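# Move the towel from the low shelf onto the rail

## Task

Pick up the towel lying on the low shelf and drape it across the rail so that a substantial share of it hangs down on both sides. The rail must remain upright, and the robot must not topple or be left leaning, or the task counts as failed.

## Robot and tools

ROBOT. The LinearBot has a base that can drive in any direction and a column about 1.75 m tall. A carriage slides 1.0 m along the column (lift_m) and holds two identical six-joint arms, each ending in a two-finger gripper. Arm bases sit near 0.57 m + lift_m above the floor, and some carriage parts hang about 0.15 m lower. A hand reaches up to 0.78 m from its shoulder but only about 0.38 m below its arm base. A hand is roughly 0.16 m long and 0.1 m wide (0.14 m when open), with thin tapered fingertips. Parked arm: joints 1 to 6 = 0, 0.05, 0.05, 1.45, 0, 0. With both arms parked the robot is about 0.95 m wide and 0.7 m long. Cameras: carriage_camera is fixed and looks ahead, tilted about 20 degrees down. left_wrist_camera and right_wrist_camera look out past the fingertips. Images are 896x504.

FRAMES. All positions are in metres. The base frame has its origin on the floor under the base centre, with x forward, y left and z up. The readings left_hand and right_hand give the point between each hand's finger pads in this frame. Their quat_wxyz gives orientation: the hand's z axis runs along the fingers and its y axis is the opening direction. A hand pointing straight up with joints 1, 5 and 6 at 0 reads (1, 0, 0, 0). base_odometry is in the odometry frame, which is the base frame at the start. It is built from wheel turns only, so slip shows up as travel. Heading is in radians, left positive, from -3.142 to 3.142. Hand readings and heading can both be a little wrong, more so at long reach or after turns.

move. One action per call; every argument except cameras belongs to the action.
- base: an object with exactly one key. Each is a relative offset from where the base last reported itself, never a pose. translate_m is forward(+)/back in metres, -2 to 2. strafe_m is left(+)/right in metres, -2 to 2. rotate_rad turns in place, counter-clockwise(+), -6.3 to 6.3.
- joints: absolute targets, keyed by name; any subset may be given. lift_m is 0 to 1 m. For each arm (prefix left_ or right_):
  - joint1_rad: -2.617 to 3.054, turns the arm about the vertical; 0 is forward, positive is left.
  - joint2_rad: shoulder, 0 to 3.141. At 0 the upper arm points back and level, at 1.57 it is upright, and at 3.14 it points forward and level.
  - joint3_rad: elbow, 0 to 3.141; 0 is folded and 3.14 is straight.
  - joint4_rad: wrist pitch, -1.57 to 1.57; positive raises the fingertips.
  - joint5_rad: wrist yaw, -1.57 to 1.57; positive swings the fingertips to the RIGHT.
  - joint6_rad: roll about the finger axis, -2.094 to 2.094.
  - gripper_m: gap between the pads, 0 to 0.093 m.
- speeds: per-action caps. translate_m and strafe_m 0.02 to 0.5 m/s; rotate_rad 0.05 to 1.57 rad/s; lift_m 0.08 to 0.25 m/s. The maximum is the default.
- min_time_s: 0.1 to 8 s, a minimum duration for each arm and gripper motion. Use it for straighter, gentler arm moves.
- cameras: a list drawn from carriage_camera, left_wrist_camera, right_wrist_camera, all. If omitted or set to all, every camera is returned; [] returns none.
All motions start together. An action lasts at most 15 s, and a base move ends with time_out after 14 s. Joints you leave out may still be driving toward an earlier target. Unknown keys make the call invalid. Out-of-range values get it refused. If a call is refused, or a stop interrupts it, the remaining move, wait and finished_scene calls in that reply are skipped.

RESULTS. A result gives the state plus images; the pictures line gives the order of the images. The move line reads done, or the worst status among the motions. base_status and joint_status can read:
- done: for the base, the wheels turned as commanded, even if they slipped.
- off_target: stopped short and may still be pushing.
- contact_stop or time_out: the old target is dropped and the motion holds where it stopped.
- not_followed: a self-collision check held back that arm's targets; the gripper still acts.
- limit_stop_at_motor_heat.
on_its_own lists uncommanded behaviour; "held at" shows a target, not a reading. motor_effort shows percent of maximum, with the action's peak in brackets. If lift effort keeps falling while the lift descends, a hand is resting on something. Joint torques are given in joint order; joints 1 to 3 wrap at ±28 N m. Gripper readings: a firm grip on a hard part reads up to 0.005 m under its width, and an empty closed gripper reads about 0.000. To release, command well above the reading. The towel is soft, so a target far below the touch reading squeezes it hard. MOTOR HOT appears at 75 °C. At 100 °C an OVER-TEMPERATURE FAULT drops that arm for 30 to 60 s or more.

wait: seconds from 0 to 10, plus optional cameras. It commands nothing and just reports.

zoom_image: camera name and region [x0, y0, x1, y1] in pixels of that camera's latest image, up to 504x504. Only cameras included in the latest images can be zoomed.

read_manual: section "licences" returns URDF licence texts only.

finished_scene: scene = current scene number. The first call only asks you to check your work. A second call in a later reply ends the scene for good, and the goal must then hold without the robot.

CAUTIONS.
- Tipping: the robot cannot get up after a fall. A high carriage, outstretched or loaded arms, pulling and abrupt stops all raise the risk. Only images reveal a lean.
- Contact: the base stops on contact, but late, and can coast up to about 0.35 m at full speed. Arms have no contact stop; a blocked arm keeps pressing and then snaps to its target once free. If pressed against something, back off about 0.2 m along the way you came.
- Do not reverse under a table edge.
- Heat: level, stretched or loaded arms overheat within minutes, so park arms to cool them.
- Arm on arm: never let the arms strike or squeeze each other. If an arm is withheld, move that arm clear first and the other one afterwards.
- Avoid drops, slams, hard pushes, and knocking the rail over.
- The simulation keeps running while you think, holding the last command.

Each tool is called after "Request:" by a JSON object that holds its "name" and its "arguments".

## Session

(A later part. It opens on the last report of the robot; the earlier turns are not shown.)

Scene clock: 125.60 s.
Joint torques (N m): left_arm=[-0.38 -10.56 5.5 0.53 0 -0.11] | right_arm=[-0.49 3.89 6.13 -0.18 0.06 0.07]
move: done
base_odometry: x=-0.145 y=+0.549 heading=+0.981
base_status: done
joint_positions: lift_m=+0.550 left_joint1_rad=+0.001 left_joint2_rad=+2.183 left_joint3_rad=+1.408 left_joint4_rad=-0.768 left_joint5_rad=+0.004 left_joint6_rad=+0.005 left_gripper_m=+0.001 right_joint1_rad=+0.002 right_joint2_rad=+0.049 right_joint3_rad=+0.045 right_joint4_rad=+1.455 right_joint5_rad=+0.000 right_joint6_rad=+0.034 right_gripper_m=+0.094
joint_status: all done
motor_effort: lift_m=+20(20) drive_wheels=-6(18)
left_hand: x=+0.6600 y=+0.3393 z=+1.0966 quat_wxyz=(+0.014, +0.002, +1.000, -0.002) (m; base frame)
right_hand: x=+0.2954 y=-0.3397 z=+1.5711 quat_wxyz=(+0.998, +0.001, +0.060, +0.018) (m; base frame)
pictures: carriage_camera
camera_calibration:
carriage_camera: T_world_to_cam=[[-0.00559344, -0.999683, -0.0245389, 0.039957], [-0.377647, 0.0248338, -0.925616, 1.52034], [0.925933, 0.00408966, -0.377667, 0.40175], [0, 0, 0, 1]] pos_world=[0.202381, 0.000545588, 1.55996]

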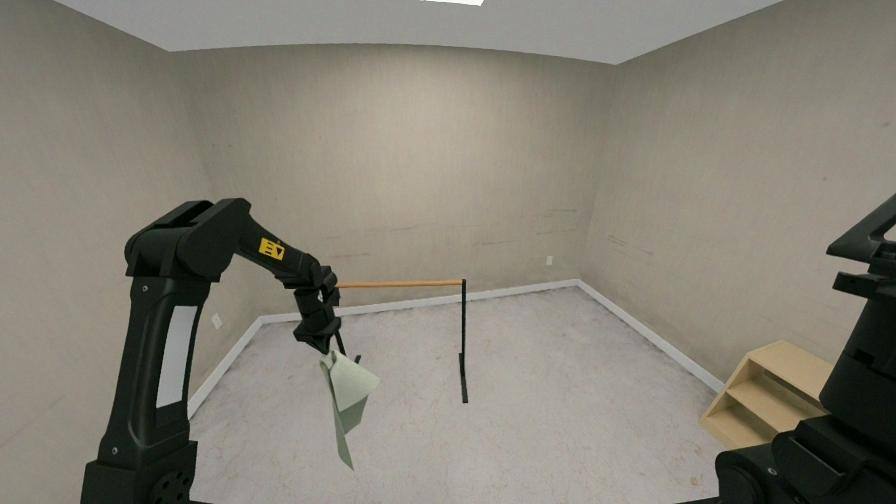

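Request:
{"name": "move", "arguments": {"base": {"translate_m": 0.74}, "speeds": {"translate_m": 0.3}, "joints": {"lift_m": 0.65}, "cameras": ["carriage_camera", "left_wrist_camera"]}}

Scene clock: 137.00 s.
Joint torques (N m): left_arm=[-0.35 -10.54 5.74 0.52 -0.01 -0.14] | right_arm=[-0.21 4.11 6.05 -0.16 0.06 0.06]
move: done
base_odometry: x=+0.266 y=+1.164 heading=+0.982
base_status: done
joint_positions: lift_m=+0.650 left_joint1_rad=+0.001 left_joint2_rad=+2.183 left_joint3_rad=+1.405 left_joint4_rad=-0.770 left_joint5_rad=+0.004 left_joint6_rad=+0.005 left_gripper_m=+0.001 right_joint1_rad=+0.002 right_joint2_rad=+0.049 right_joint3_rad=+0.045 right_joint4_rad=+1.456 right_joint5_rad=+0.000 right_joint6_rad=+0.034 right_gripper_m=+0.094
joint_status: all done
motor_effort: lift_m=+25(30) drive_wheels=-5(14)
left_hand: x=+0.6583 y=+0.3393 z=+1.1953 quat_wxyz=(+0.011, +0.002, +1.000, -0.002) (m; base frame)
right_hand: x=+0.2952 y=-0.3397 z=+1.6706 quat_wxyz=(+0.998, +0.001, +0.059, +0.018) (m; base frame)
pictures: carriage_camera, left_wrist_camera
camera_calibration:
carriage_camera: T_world_to_cam=[[-0.00559344, -0.999683, -0.0245389, 0.0423964], [-0.377647, 0.0248338, -0.925616, 1.61235], [0.925933, 0.00408966, -0.377667, 0.439294], [0, 0, 0, 1]] pos_world=[0.202381, 0.000545588, 1.65937]
left_wrist_camera: T_world_to_cam=[[-0.0279188, -0.999317, 0.0242146, 0.329469], [-0.819443, 0.0367532, 0.571981, -0.152649], [-0.57248, -0.00387348, -0.819909, 1.48178], [0, 0, 0, 1]] pos_world=[0.732404, 0.340594, 1.29426]

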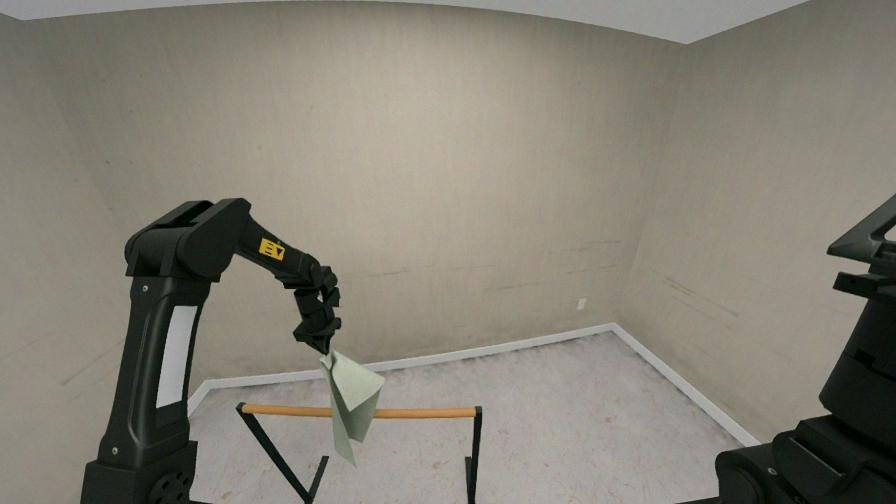

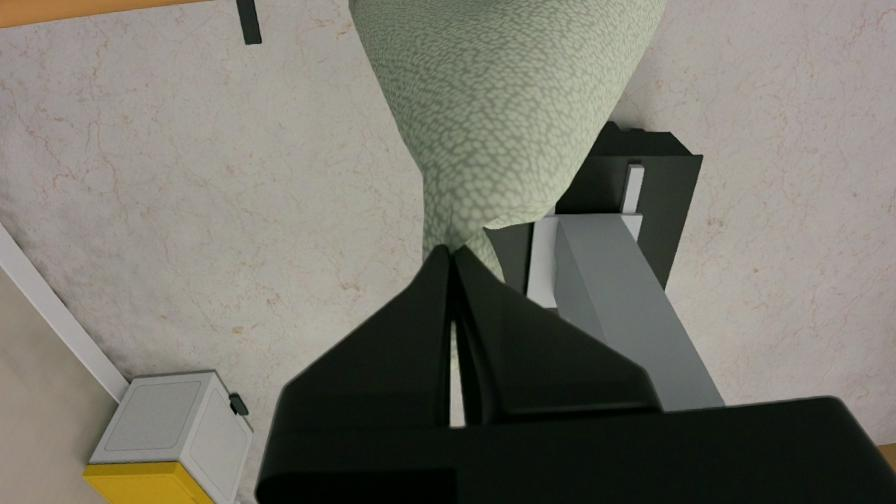

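Request:
{"name": "move", "arguments": {"base": {"translate_m": 0.09}, "speeds": {"translate_m": 0.1}, "cameras": []}}

Request:
{"name": "move", "arguments": {"joints": {"left_joint2_rad": 2.6, "left_joint3_rad": 2.4, "left_joint4_rad": -0.9}, "min_time_s": 3, "cameras": ["carriage_camera"]}}

Request:
{"name": "move", "arguments": {"joints": {"lift_m": 0.36}, "speeds": {"lift_m": 0.15}, "cameras": ["carriage_camera", "left_wrist_camera"]}}

Scene clock: 143.00 s.
Joint torques (N m): left_arm=[-0.28 -10.45 5.76 0.56 -0.01 -0.14] | right_arm=[-0.27 3.74 6.08 -0.16 0.06 0.07]
move: done
base_odometry: x=+0.316 y=+1.239 heading=+0.983
base_status: done
joint_positions: lift_m=+0.650 left_joint1_rad=+0.001 left_joint2_rad=+2.183 left_joint3_rad=+1.405 left_joint4_rad=-0.771 left_joint5_rad=+0.004 left_joint6_rad=+0.005 left_gripper_m=+0.001 right_joint1_rad=+0.002 right_joint2_rad=+0.049 right_joint3_rad=+0.045 right_joint4_rad=+1.456 right_joint5_rad=+0.000 right_joint6_rad=+0.034 right_gripper_m=+0.094
joint_status: not commanded
motor_effort: lift_m=+25(25) drive_wheels=-5(14)
left_hand: x=+0.6582 y=+0.3393 z=+1.1953 quat_wxyz=(+0.011, +0.002, +1.000, -0.002) (m; base frame)
right_hand: x=+0.2952 y=-0.3397 z=+1.6706 quat_wxyz=(+0.998, +0.001, +0.059, +0.018) (m; base frame)
pictures: none
No camera images: "cameras" was empty.

Scene clock: 146.30 s.
Joint torques (N m): left_arm=[-0.35 -12.68 9.11 1.5 -0.01 -0.13] | right_arm=[-0.25 3.95 6.13 -0.19 0.06 0.07]
move: done
base_odometry: x=+0.316 y=+1.239 heading=+0.983
base_status: not commanded
joint_positions: lift_m=+0.650 left_joint1_rad=+0.001 left_joint2_rad=+2.558 left_joint3_rad=+2.384 left_joint4_rad=-0.885 left_joint5_rad=+0.004 left_joint6_rad=+0.005 left_gripper_m=+0.001 right_joint1_rad=+0.002 right_joint2_rad=+0.049 right_joint3_rad=+0.045 right_joint4_rad=+1.456 right_joint5_rad=+0.000 right_joint6_rad=+0.034 right_gripper_m=+0.094
joint_status: all done
motor_effort: lift_m=+25(25) drive_wheels=+5(6)
left_hand: x=+0.8769 y=+0.3395 z=+1.3019 quat_wxyz=(+0.253, +0.003, +0.967, -0.001) (m; base frame)
right_hand: x=+0.2952 y=-0.3397 z=+1.6706 quat_wxyz=(+0.998, +0.001, +0.059, +0.018) (m; base frame)
pictures: carriage_camera
camera_calibration:
carriage_camera: T_world_to_cam=[[-0.00559344, -0.999683, -0.0245389, 0.0423964], [-0.377647, 0.0248338, -0.925616, 1.61235], [0.925933, 0.00408966, -0.377667, 0.439294], [0, 0, 0, 1]] pos_world=[0.202381, 0.000545588, 1.65937]

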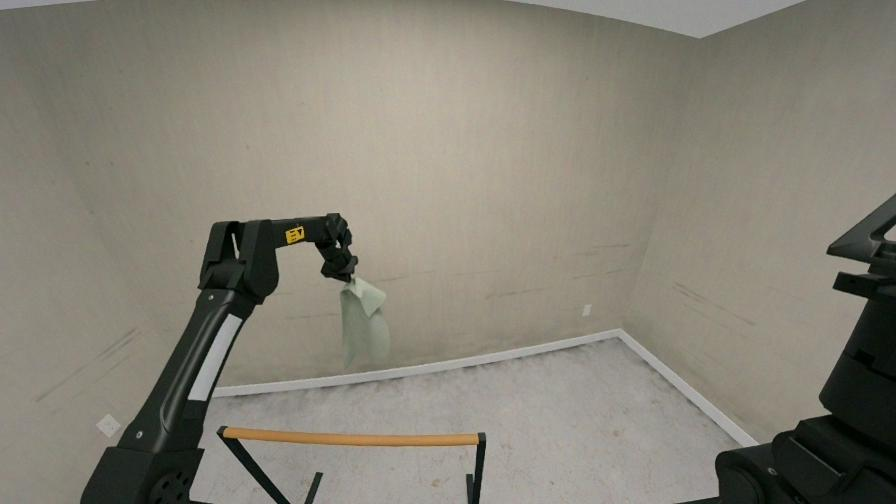

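Scene clock: 148.67 s.
Joint torques (N m): left_arm=[-0.36 -14.12 7.97 1.58 -0.01 -0.13] | right_arm=[-0.18 3.95 6.19 -0.19 0.06 0.06]
move: done
base_odometry: x=+0.316 y=+1.239 heading=+0.983
base_status: not commanded
joint_positions: lift_m=+0.360 left_joint1_rad=+0.001 left_joint2_rad=+2.573 left_joint3_rad=+2.397 left_joint4_rad=-0.895 left_joint5_rad=+0.004 left_joint6_rad=+0.005 left_gripper_m=+0.001 right_joint1_rad=+0.002 right_joint2_rad=+0.049 right_joint3_rad=+0.045 right_joint4_rad=+1.456 right_joint5_rad=+0.000 right_joint6_rad=+0.034 right_gripper_m=+0.094
joint_status: all done
motor_effort: lift_m=+20(20) drive_wheels=+5(6)
left_hand: x=+0.8767 y=+0.3395 z=+1.0076 quat_wxyz=(+0.248, +0.003, +0.969, -0.001) (m; base frame)
right_hand: x=+0.2952 y=-0.3397 z=+1.3812 quat_wxyz=(+0.998, +0.001, +0.059, +0.018) (m; base frame)
pictures: carriage_camera, left_wrist_camera
camera_calibration:
carriage_camera: T_world_to_cam=[[-0.00559344, -0.999683, -0.0245389, 0.0352944], [-0.377647, 0.0248338, -0.925616, 1.34446], [0.925933, 0.00408966, -0.377667, 0.32999], [0, 0, 0, 1]] pos_world=[0.202381, 0.000545588, 1.36995]
left_wrist_camera: T_world_to_cam=[[-0.0358348, -0.999323, 0.00827449, 0.363296], [-0.990713, 0.0366103, 0.13095, 0.728207], [-0.131164, -0.00350509, -0.991354, 1.23857], [0, 0, 0, 1]] pos_world=[0.896918, 0.340732, 1.12949]

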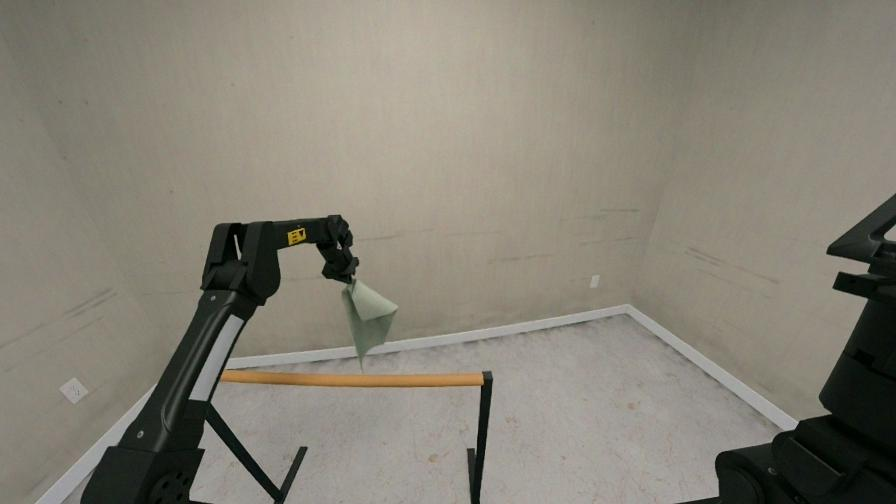

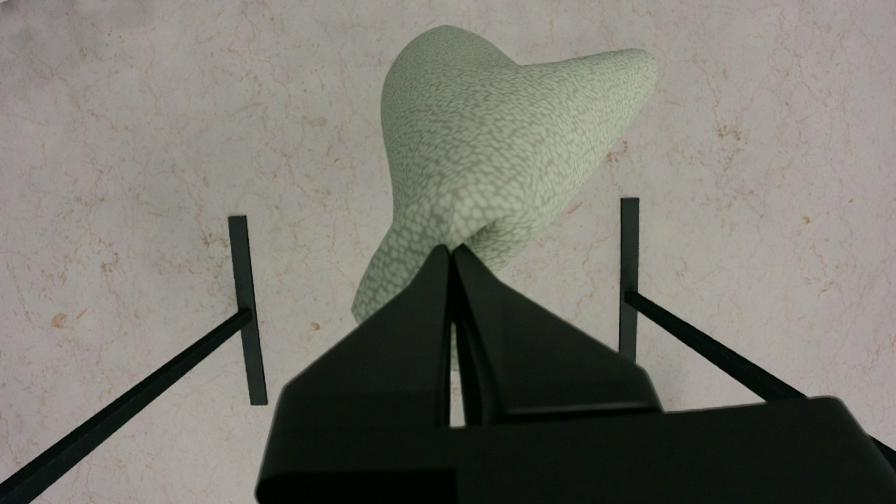

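Request:
{"name": "move", "arguments": {"joints": {"lift_m": 0.72}, "cameras": []}}

Request:
{"name": "move", "arguments": {"joints": {"left_joint2_rad": 2.2, "left_joint3_rad": 1.4, "left_joint4_rad": -0.77, "lift_m": 0.82}, "min_time_s": 3, "cameras": ["carriage_camera"]}}

Request:
{"name": "move", "arguments": {"base": {"translate_m": -0.25}, "speeds": {"translate_m": 0.15}, "cameras": []}}

Request:
{"name": "move", "arguments": {"joints": {"lift_m": 0.41}, "cameras": ["carriage_camera", "left_wrist_camera"]}}

Scene clock: 161.00 s.
Joint torques (N m): left_arm=[-0.32 -14.53 8.02 1.61 0 -0.14] | right_arm=[-0.24 3.95 6.05 -0.18 0.06 0.07]
move: done
base_odometry: x=+0.316 y=+1.239 heading=+0.983
base_status: not commanded
joint_positions: lift_m=+0.720 left_joint1_rad=+0.001 left_joint2_rad=+2.577 left_joint3_rad=+2.399 left_joint4_rad=-0.899 left_joint5_rad=+0.004 left_joint6_rad=+0.005 left_gripper_m=+0.001 right_joint1_rad=+0.002 right_joint2_rad=+0.049 right_joint3_rad=+0.045 right_joint4_rad=+1.456 right_joint5_rad=+0.000 right_joint6_rad=+0.034 right_gripper_m=+0.094
joint_status: all done
motor_effort: lift_m=+25(30) drive_wheels=+6(6)
left_hand: x=+0.8757 y=+0.3395 z=+1.3644 quat_wxyz=(+0.244, +0.003, +0.970, -0.001) (m; base frame)
right_hand: x=+0.2952 y=-0.3397 z=+1.7406 quat_wxyz=(+0.998, +0.001, +0.059, +0.018) (m; base frame)
pictures: none
No camera images: "cameras" was empty.

Scene clock: 164.30 s.
Joint torques (N m): left_arm=[-0.36 -14.46 4.68 0.59 -0.01 -0.11] | right_arm=[-0.18 3.99 6.09 -0.19 0.06 0.07]
move: done
base_odometry: x=+0.316 y=+1.239 heading=+0.983
base_status: not commanded
joint_positions: lift_m=+0.820 left_joint1_rad=+0.001 left_joint2_rad=+2.226 left_joint3_rad=+1.415 left_joint4_rad=-0.789 left_joint5_rad=+0.004 left_joint6_rad=+0.005 left_gripper_m=+0.001 right_joint1_rad=+0.002 right_joint2_rad=+0.049 right_joint3_rad=+0.045 right_joint4_rad=+1.456 right_joint5_rad=+0.000 right_joint6_rad=+0.034 right_gripper_m=+0.094
joint_status: all done
motor_effort: lift_m=+25(30) drive_wheels=+5(6)
left_hand: x=+0.6505 y=+0.3393 z=+1.3516 quat_wxyz=(-0.015, +0.002, +1.000, -0.002) (m; base frame)
right_hand: x=+0.2952 y=-0.3397 z=+1.8406 quat_wxyz=(+0.998, +0.001, +0.059, +0.018) (m; base frame)
pictures: carriage_camera
camera_calibration:
carriage_camera: T_world_to_cam=[[-0.00559344, -0.999683, -0.0245389, 0.0465677], [-0.377647, 0.0248338, -0.925616, 1.7697], [0.925933, 0.00408966, -0.377667, 0.503494], [0, 0, 0, 1]] pos_world=[0.202381, 0.000545588, 1.82936]

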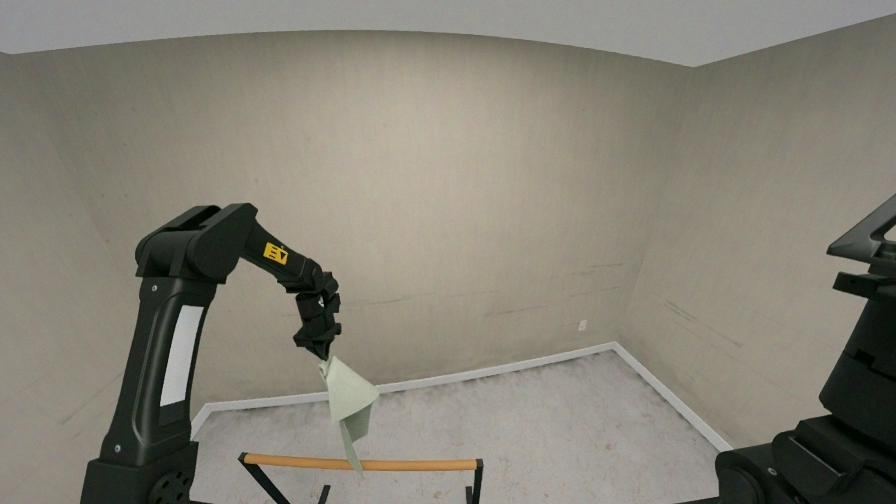

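Scene clock: 166.87 s.
Joint torques (N m): left_arm=[-0.35 -14.43 4.62 0.53 -0.03 -0.13] | right_arm=[-0.25 4.07 6.26 -0.14 0.05 0.06]
move: done
base_odometry: x=+0.177 y=+1.032 heading=+0.984
base_status: done
joint_positions: lift_m=+0.820 left_joint1_rad=+0.001 left_joint2_rad=+2.224 left_joint3_rad=+1.415 left_joint4_rad=-0.779 left_joint5_rad=+0.004 left_joint6_rad=+0.005 left_gripper_m=+0.001 right_joint1_rad=+0.002 right_joint2_rad=+0.049 right_joint3_rad=+0.045 right_joint4_rad=+1.455 right_joint5_rad=+0.000 right_joint6_rad=+0.034 right_gripper_m=+0.094
joint_status: not commanded
motor_effort: lift_m=+25(25) drive_wheels=+9(12)
left_hand: x=+0.6533 y=+0.3393 z=+1.3524 quat_wxyz=(-0.008, +0.002, +1.000, -0.002) (m; base frame)
right_hand: x=+0.2953 y=-0.3397 z=+1.8405 quat_wxyz=(+0.998, +0.001, +0.060, +0.018) (m; base frame)
pictures: none
No camera images: "cameras" was empty.

Scene clock: 169.03 s.
Joint torques (N m): left_arm=[-0.31 -12.74 5.18 0.54 -0.01 -0.14] | right_arm=[-0.23 3.93 6.16 -0.14 0.06 0.09]
move: done
base_odometry: x=+0.177 y=+1.032 heading=+0.984
base_status: not commanded
joint_positions: lift_m=+0.410 left_joint1_rad=+0.001 left_joint2_rad=+2.206 left_joint3_rad=+1.409 left_joint4_rad=-0.778 left_joint5_rad=+0.004 left_joint6_rad=+0.005 left_gripper_m=+0.001 right_joint1_rad=+0.002 right_joint2_rad=+0.049 right_joint3_rad=+0.045 right_joint4_rad=+1.455 right_joint5_rad=+0.000 right_joint6_rad=+0.034 right_gripper_m=+0.094
joint_status: all done
motor_effort: lift_m=+20(20) drive_wheels=+10(10)
left_hand: x=+0.6544 y=+0.3393 z=+0.9484 quat_wxyz=(-0.002, +0.002, +1.000, -0.002) (m; base frame)
right_hand: x=+0.2953 y=-0.3397 z=+1.4311 quat_wxyz=(+0.998, +0.001, +0.060, +0.018) (m; base frame)
pictures: carriage_camera, left_wrist_camera
camera_calibration:
carriage_camera: T_world_to_cam=[[-0.00559344, -0.999683, -0.0245389, 0.036521], [-0.377647, 0.0248338, -0.925616, 1.39073], [0.925933, 0.00408966, -0.377667, 0.348869], [0, 0, 0, 1]] pos_world=[0.202381, 0.000545588, 1.41993]
left_wrist_camera: T_world_to_cam=[[-0.027281, -0.999316, 0.0249522, 0.334217], [-0.804332, 0.0367659, 0.593042, -0.0445354], [-0.593554, -0.00389108, -0.804785, 1.27653], [0, 0, 0, 1]] pos_world=[0.730987, 0.340593, 1.0454]

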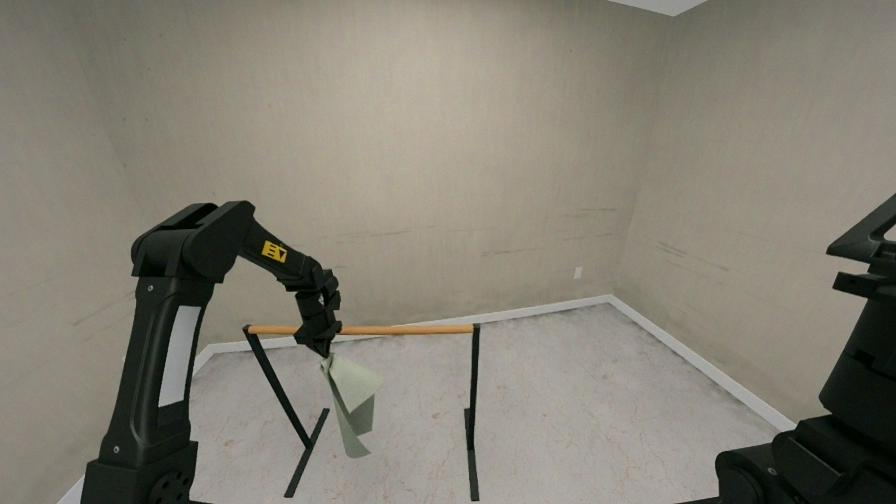

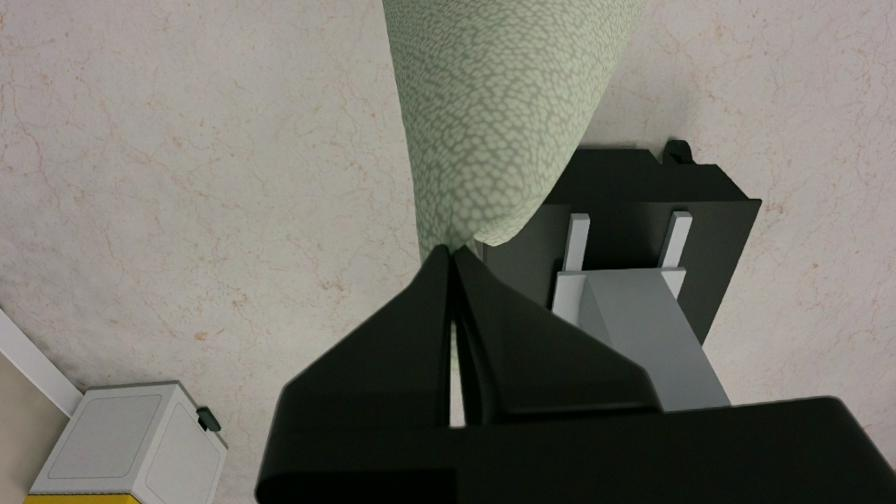

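Request:
{"name": "move", "arguments": {"base": {"translate_m": 0.2}, "speeds": {"translate_m": 0.12}, "joints": {"lift_m": 0.44}, "cameras": ["carriage_camera"]}}

Request:
{"name": "move", "arguments": {"joints": {"left_joint2_rad": 2.6, "left_joint3_rad": 2.4, "left_joint4_rad": -0.9, "lift_m": 0.26}, "min_time_s": 2.5, "speeds": {"lift_m": 0.08}, "cameras": ["carriage_camera"]}}

Request:
{"name": "zoom_image", "arguments": {"camera": "carriage_camera", "region": [180, 200, 520, 500]}}

Scene clock: 176.90 s.
Joint torques (N m): left_arm=[-0.31 -12.33 5.45 0.55 -0.01 -0.12] | right_arm=[-0.23 3.99 6.3 -0.17 0.05 0.07]
move: done
base_odometry: x=+0.288 y=+1.198 heading=+0.985
base_status: done
joint_positions: lift_m=+0.440 left_joint1_rad=+0.001 left_joint2_rad=+2.202 left_joint3_rad=+1.406 left_joint4_rad=-0.777 left_joint5_rad=+0.004 left_joint6_rad=+0.005 left_gripper_m=+0.001 right_joint1_rad=+0.002 right_joint2_rad=+0.049 right_joint3_rad=+0.045 right_joint4_rad=+1.455 right_joint5_rad=+0.000 right_joint6_rad=+0.034 right_gripper_m=+0.094
joint_status: all done
motor_effort: lift_m=+24(30) drive_wheels=-7(15)
left_hand: x=+0.6540 y=+0.3393 z=+0.9785 quat_wxyz=(-0.001, +0.002, +1.000, -0.002) (m; base frame)
right_hand: x=+0.2953 y=-0.3397 z=+1.4606 quat_wxyz=(+0.998, +0.001, +0.060, +0.018) (m; base frame)
pictures: carriage_camera
camera_calibration:
carriage_camera: T_world_to_cam=[[-0.00559344, -0.999683, -0.0245389, 0.0372431], [-0.377647, 0.0248338, -0.925616, 1.41797], [0.925933, 0.00408966, -0.377667, 0.359983], [0, 0, 0, 1]] pos_world=[0.202381, 0.000545588, 1.44936]

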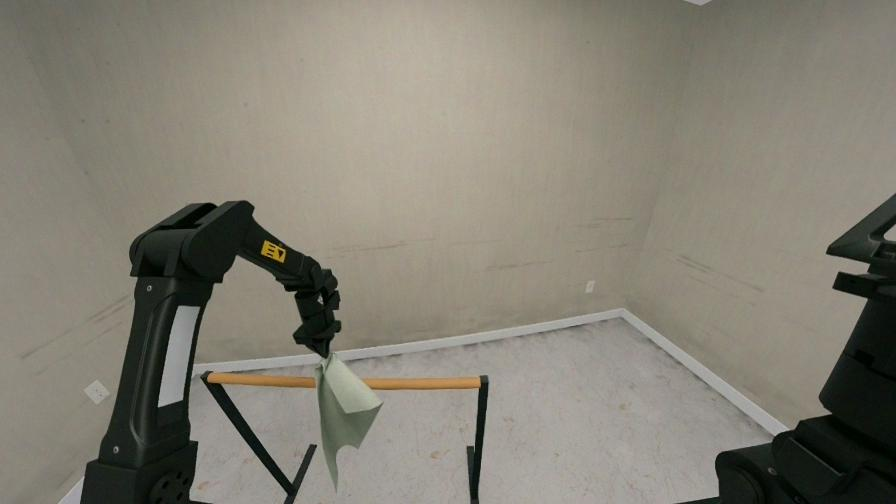

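Scene clock: 179.73 s.
Joint torques (N m): left_arm=[-0.43 -13.12 8.95 1.58 0 -0.15] | right_arm=[-0.18 3.96 6.11 -0.15 0.05 0.07]
move: done
base_odometry: x=+0.288 y=+1.198 heading=+0.985
base_status: not commanded
joint_positions: lift_m=+0.260 left_joint1_rad=+0.001 left_joint2_rad=+2.562 left_joint3_rad=+2.386 left_joint4_rad=-0.893 left_joint5_rad=+0.004 left_joint6_rad=+0.005 left_gripper_m=+0.001 right_joint1_rad=+0.002 right_joint2_rad=+0.049 right_joint3_rad=+0.045 right_joint4_rad=+1.455 right_joint5_rad=+0.000 right_joint6_rad=+0.034 right_gripper_m=+0.094
joint_status: all done
motor_effort: lift_m=+20(20) drive_wheels=+8(8)
left_hand: x=+0.8754 y=+0.3395 z=+0.9100 quat_wxyz=(+0.248, +0.003, +0.969, -0.001) (m; base frame)
right_hand: x=+0.2953 y=-0.3397 z=+1.2811 quat_wxyz=(+0.998, +0.001, +0.060, +0.018) (m; base frame)
pictures: carriage_camera
camera_calibration:
carriage_camera: T_world_to_cam=[[-0.00559344, -0.999683, -0.0245389, 0.0328403], [-0.377647, 0.0248338, -0.925616, 1.25189], [0.925933, 0.00408966, -0.377667, 0.29222], [0, 0, 0, 1]] pos_world=[0.202381, 0.000545588, 1.26994]

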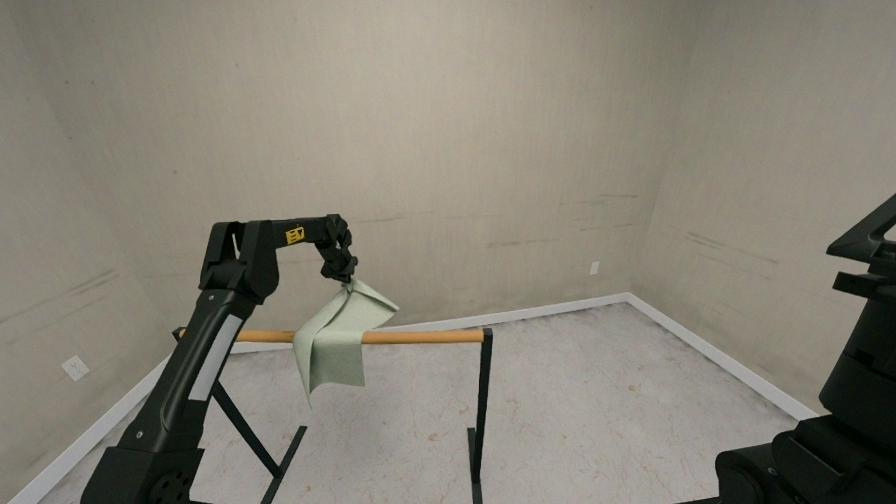

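Scaled by 1.482 from the camera's 896x504 image, which has a finer 1280x720 frame.

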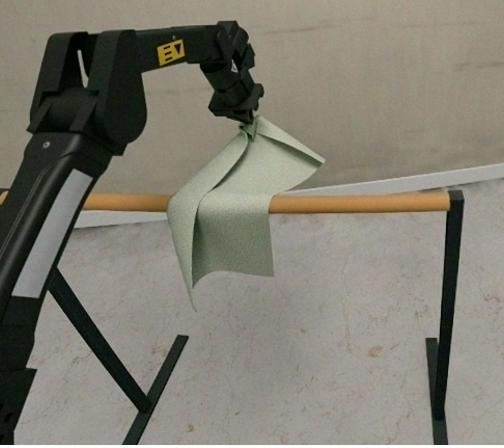

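Request:
{"name": "move", "arguments": {"joints": {"lift_m": 0.14}, "speeds": {"lift_m": 0.08}, "cameras": ["carriage_camera", "left_wrist_camera"]}}

Request:
{"name": "zoom_image", "arguments": {"camera": "carriage_camera", "region": [180, 180, 520, 480]}}

Scene clock: 185.23 s.
Joint torques (N m): left_arm=[-0.38 -13.42 8.39 1.6 -0.02 -0.12] | right_arm=[-0.24 3.89 6.01 -0.19 0.07 0.07]
move: done
base_odometry: x=+0.288 y=+1.198 heading=+0.985
base_status: not commanded
joint_positions: lift_m=+0.140 left_joint1_rad=+0.001 left_joint2_rad=+2.566 left_joint3_rad=+2.393 left_joint4_rad=-0.895 left_joint5_rad=+0.004 left_joint6_rad=+0.005 left_gripper_m=+0.001 right_joint1_rad=+0.002 right_joint2_rad=+0.049 right_joint3_rad=+0.045 right_joint4_rad=+1.455 right_joint5_rad=+0.000 right_joint6_rad=+0.034 right_gripper_m=+0.094
joint_status: all done
motor_effort: lift_m=+19(20) drive_wheels=+8(8)
left_hand: x=+0.8761 y=+0.3395 z=+0.7900 quat_wxyz=(+0.248, +0.003, +0.969, -0.001) (m; base frame)
right_hand: x=+0.2953 y=-0.3397 z=+1.1612 quat_wxyz=(+0.998, +0.001, +0.060, +0.018) (m; base frame)
pictures: carriage_camera, left_wrist_camera
camera_calibration:
carriage_camera: T_world_to_cam=[[-0.00559344, -0.999683, -0.0245389, 0.029897], [-0.377647, 0.0248338, -0.925616, 1.14087], [0.925933, 0.00408966, -0.377667, 0.246921], [0, 0, 0, 1]] pos_world=[0.202381, 0.000545588, 1.14999]
left_wrist_camera: T_world_to_cam=[[-0.0358505, -0.999323, 0.00820453, 0.365142], [-0.990961, 0.0366101, 0.12906, 0.757794], [-0.129273, -0.00350351, -0.991603, 1.02137], [0, 0, 0, 1]] pos_world=[0.896071, 0.340731, 0.912]

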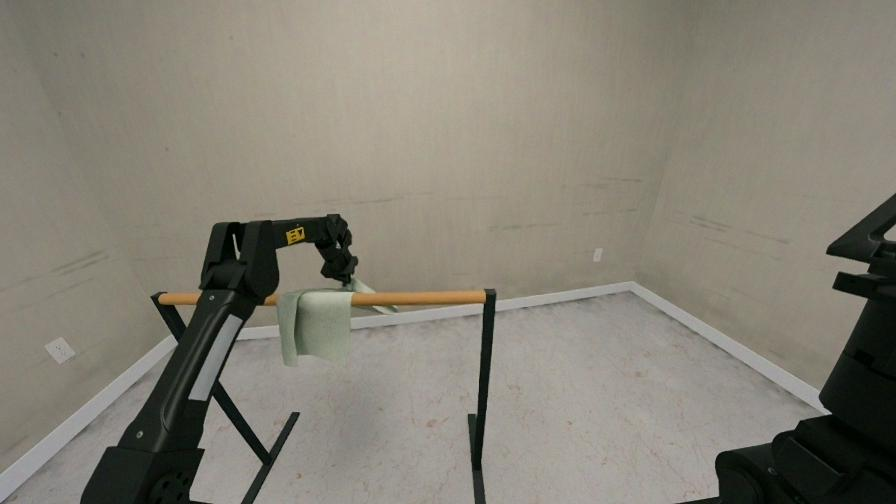

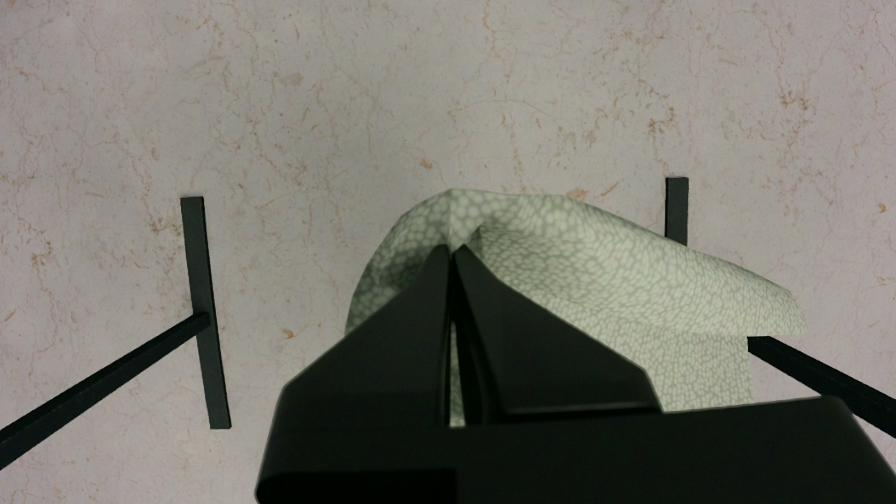

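Scaled by 1.482 from the camera's 896x504 image, which has a finer 1280x720 frame.

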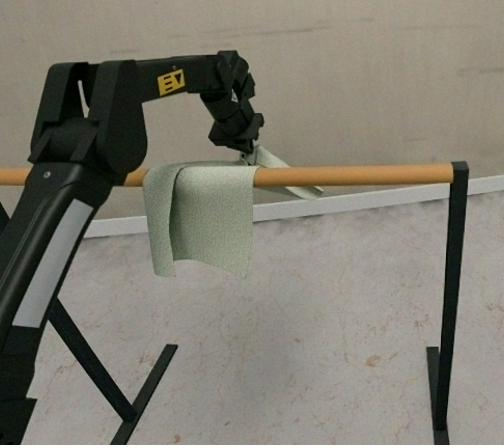

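Request:
{"name": "move", "arguments": {"joints": {"left_gripper_m": 0.06}, "min_time_s": 1.5, "cameras": ["carriage_camera", "left_wrist_camera"]}}

Request:
{"name": "zoom_image", "arguments": {"camera": "carriage_camera", "region": [180, 180, 520, 480]}}

Scene clock: 191.90 s.
Joint torques (N m): left_arm=[-0.35 -13.38 8.34 1.59 -0.01 -0.15] | right_arm=[-0.17 3.96 6.13 -0.17 0.05 0.06]
move: done
base_odometry: x=+0.288 y=+1.198 heading=+0.985
base_status: not commanded
joint_positions: lift_m=+0.140 left_joint1_rad=+0.001 left_joint2_rad=+2.566 left_joint3_rad=+2.393 left_joint4_rad=-0.895 left_joint5_rad=+0.004 left_joint6_rad=+0.005 left_gripper_m=+0.060 right_joint1_rad=+0.002 right_joint2_rad=+0.049 right_joint3_rad=+0.045 right_joint4_rad=+1.455 right_joint5_rad=+0.000 right_joint6_rad=+0.034 right_gripper_m=+0.094
joint_status: all done
motor_effort: lift_m=+20(20) drive_wheels=+8(8)
left_hand: x=+0.8761 y=+0.3395 z=+0.7900 quat_wxyz=(+0.248, +0.003, +0.969, -0.001) (m; base frame)
right_hand: x=+0.2953 y=-0.3397 z=+1.1612 quat_wxyz=(+0.998, +0.001, +0.060, +0.018) (m; base frame)
pictures: carriage_camera, left_wrist_camera
camera_calibration:
carriage_camera: T_world_to_cam=[[-0.00559344, -0.999683, -0.0245389, 0.029897], [-0.377647, 0.0248338, -0.925616, 1.14087], [0.925933, 0.00408966, -0.377667, 0.246921], [0, 0, 0, 1]] pos_world=[0.202381, 0.000545588, 1.14999]
left_wrist_camera: T_world_to_cam=[[-0.0358505, -0.999323, 0.00820453, 0.365142], [-0.990961, 0.0366101, 0.12906, 0.757794], [-0.129273, -0.00350351, -0.991603, 1.02137], [0, 0, 0, 1]] pos_world=[0.896071, 0.340731, 0.912]

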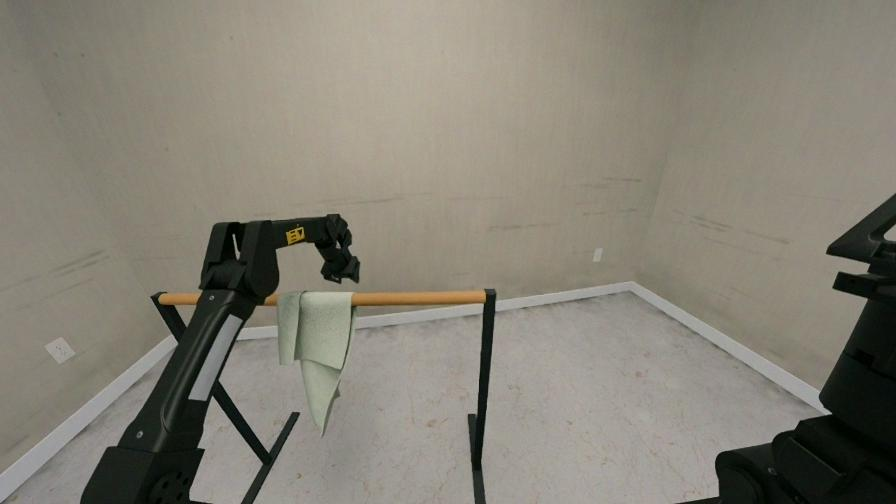

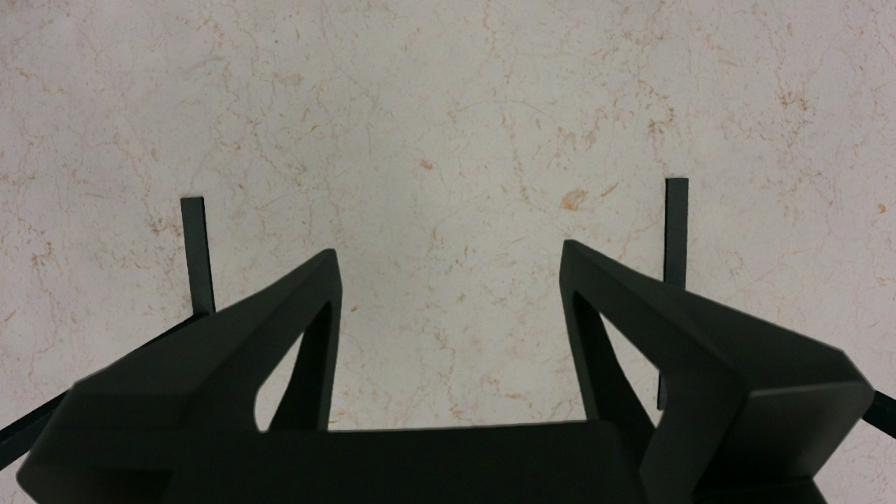

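Scaled by 1.482 from the camera's 896x504 image, which has a finer 1280x720 frame.

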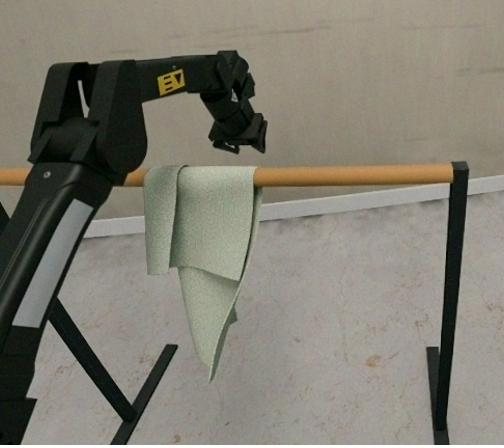

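Request:
{"name": "move", "arguments": {"joints": {"lift_m": 0.5}, "cameras": []}}

Request:
{"name": "move", "arguments": {"base": {"translate_m": -0.5}, "speeds": {"translate_m": 0.25}, "cameras": ["carriage_camera"]}}

Request:
{"name": "move", "arguments": {"joints": {"lift_m": 0.3, "left_joint2_rad": 0.05, "left_joint3_rad": 0.05, "left_joint4_rad": 1.45}, "min_time_s": 3, "cameras": ["carriage_camera"]}}

Request:
{"name": "zoom_image", "arguments": {"camera": "carriage_camera", "region": [230, 180, 570, 440]}}

Request:
{"name": "finished_scene", "arguments": {"scene": 1}}

Scene clock: 201.33 s.
Joint torques (N m): left_arm=[-0.34 -14.09 7.98 1.6 -0.01 -0.14] | right_arm=[-0.17 3.96 6.09 -0.14 0.07 0.08]
move: done
base_odometry: x=+0.288 y=+1.198 heading=+0.985
base_status: not commanded
joint_positions: lift_m=+0.500 left_joint1_rad=+0.001 left_joint2_rad=+2.573 left_joint3_rad=+2.399 left_joint4_rad=-0.895 left_joint5_rad=+0.004 left_joint6_rad=+0.005 left_gripper_m=+0.060 right_joint1_rad=+0.002 right_joint2_rad=+0.049 right_joint3_rad=+0.045 right_joint4_rad=+1.455 right_joint5_rad=+0.000 right_joint6_rad=+0.034 right_gripper_m=+0.094
joint_status: all done
motor_effort: lift_m=+25(30) drive_wheels=+8(8)
left_hand: x=+0.8770 y=+0.3395 z=+1.1476 quat_wxyz=(+0.248, +0.003, +0.969, -0.001) (m; base frame)
right_hand: x=+0.2953 y=-0.3397 z=+1.5206 quat_wxyz=(+0.998, +0.001, +0.060, +0.018) (m; base frame)
pictures: none
No camera images: "cameras" was empty.

Scene clock: 204.70 s.
Joint torques (N m): left_arm=[-0.42 -14.04 7.87 1.56 -0.02 -0.13] | right_arm=[-0.2 4.04 6.12 -0.15 0.06 0.07]
move: done
base_odometry: x=+0.012 y=+0.781 heading=+0.986
base_status: done
joint_positions: lift_m=+0.500 left_joint1_rad=+0.001 left_joint2_rad=+2.573 left_joint3_rad=+2.399 left_joint4_rad=-0.893 left_joint5_rad=+0.004 left_joint6_rad=+0.005 left_gripper_m=+0.060 right_joint1_rad=+0.002 right_joint2_rad=+0.049 right_joint3_rad=+0.045 right_joint4_rad=+1.453 right_joint5_rad=+0.000 right_joint6_rad=+0.034 right_gripper_m=+0.094
joint_status: not commanded
motor_effort: lift_m=+24(25) drive_wheels=-6(15)
left_hand: x=+0.8774 y=+0.3395 z=+1.1478 quat_wxyz=(+0.249, +0.003, +0.968, -0.001) (m; base frame)
right_hand: x=+0.2958 y=-0.3396 z=+1.5205 quat_wxyz=(+0.998, +0.001, +0.061, +0.018) (m; base frame)
pictures: carriage_camera
camera_calibration:
carriage_camera: T_world_to_cam=[[-0.00559344, -0.999683, -0.0245389, 0.0387161], [-0.377647, 0.0248338, -0.925616, 1.47353], [0.925933, 0.00408966, -0.377667, 0.382652], [0, 0, 0, 1]] pos_world=[0.202381, 0.000545588, 1.50939]

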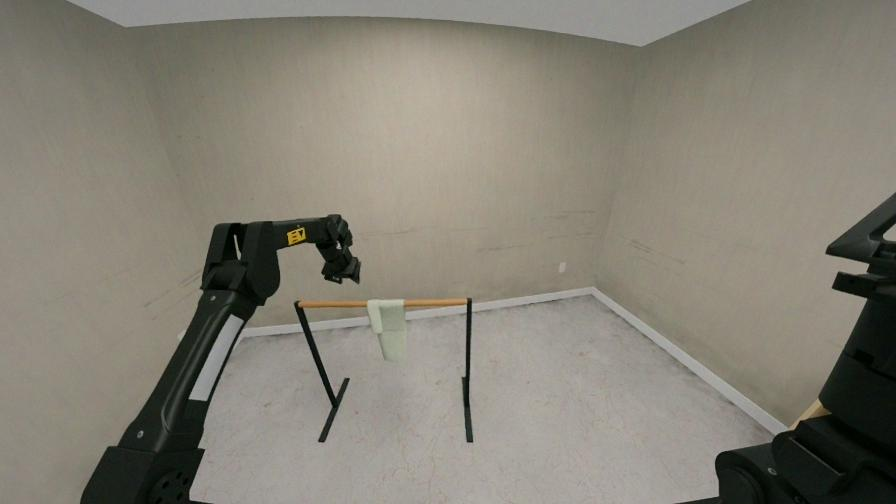

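Scene clock: 208.03 s.
Joint torques (N m): left_arm=[-0.31 2.82 4.86 0.13 -0.02 -0.14] | right_arm=[-0.24 3.92 6.12 -0.14 0.06 0.06]
move: done
base_odometry: x=+0.012 y=+0.781 heading=+0.986
base_status: not commanded
joint_positions: lift_m=+0.300 left_joint1_rad=+0.001 left_joint2_rad=+0.064 left_joint3_rad=+0.068 left_joint4_rad=+1.430 left_joint5_rad=+0.004 left_joint6_rad=+0.005 left_gripper_m=+0.060 right_joint1_rad=+0.002 right_joint2_rad=+0.049 right_joint3_rad=+0.045 right_joint4_rad=+1.453 right_joint5_rad=+0.000 right_joint6_rad=+0.034 right_gripper_m=+0.094
joint_status: all done
motor_effort: lift_m=+20(20) drive_wheels=+7(7)
left_hand: x=+0.2996 y=+0.3390 z=+1.3263 quat_wxyz=(+0.998, +0.002, +0.069, +0.003) (m; base frame)
right_hand: x=+0.2958 y=-0.3396 z=+1.3211 quat_wxyz=(+0.998, +0.001, +0.061, +0.018) (m; base frame)
pictures: carriage_camera
camera_calibration:
carriage_camera: T_world_to_cam=[[-0.00559344, -0.999683, -0.0245389, 0.0338226], [-0.377647, 0.0248338, -0.925616, 1.28895], [0.925933, 0.00408966, -0.377667, 0.307339], [0, 0, 0, 1]] pos_world=[0.202381, 0.000545588, 1.30997]

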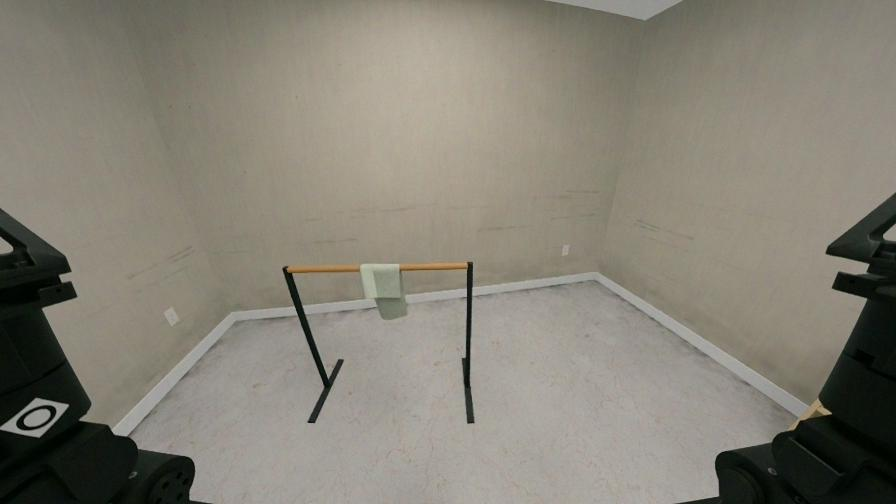

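Scaled by 1.482 from the camera's 896x504 image, which has a finer 1280x720 frame.

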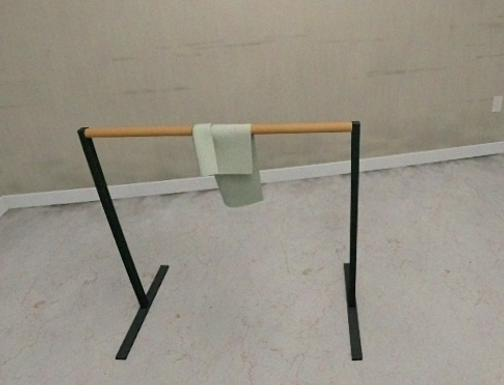

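This call ended nothing. Check each condition of the task against the scene as it is now, look again where you are not sure, and mend what is not met. Then call finished_scene again.

Request:
{"name": "finished_scene", "arguments": {"scene": 1}}

The scene is finished: the task was done.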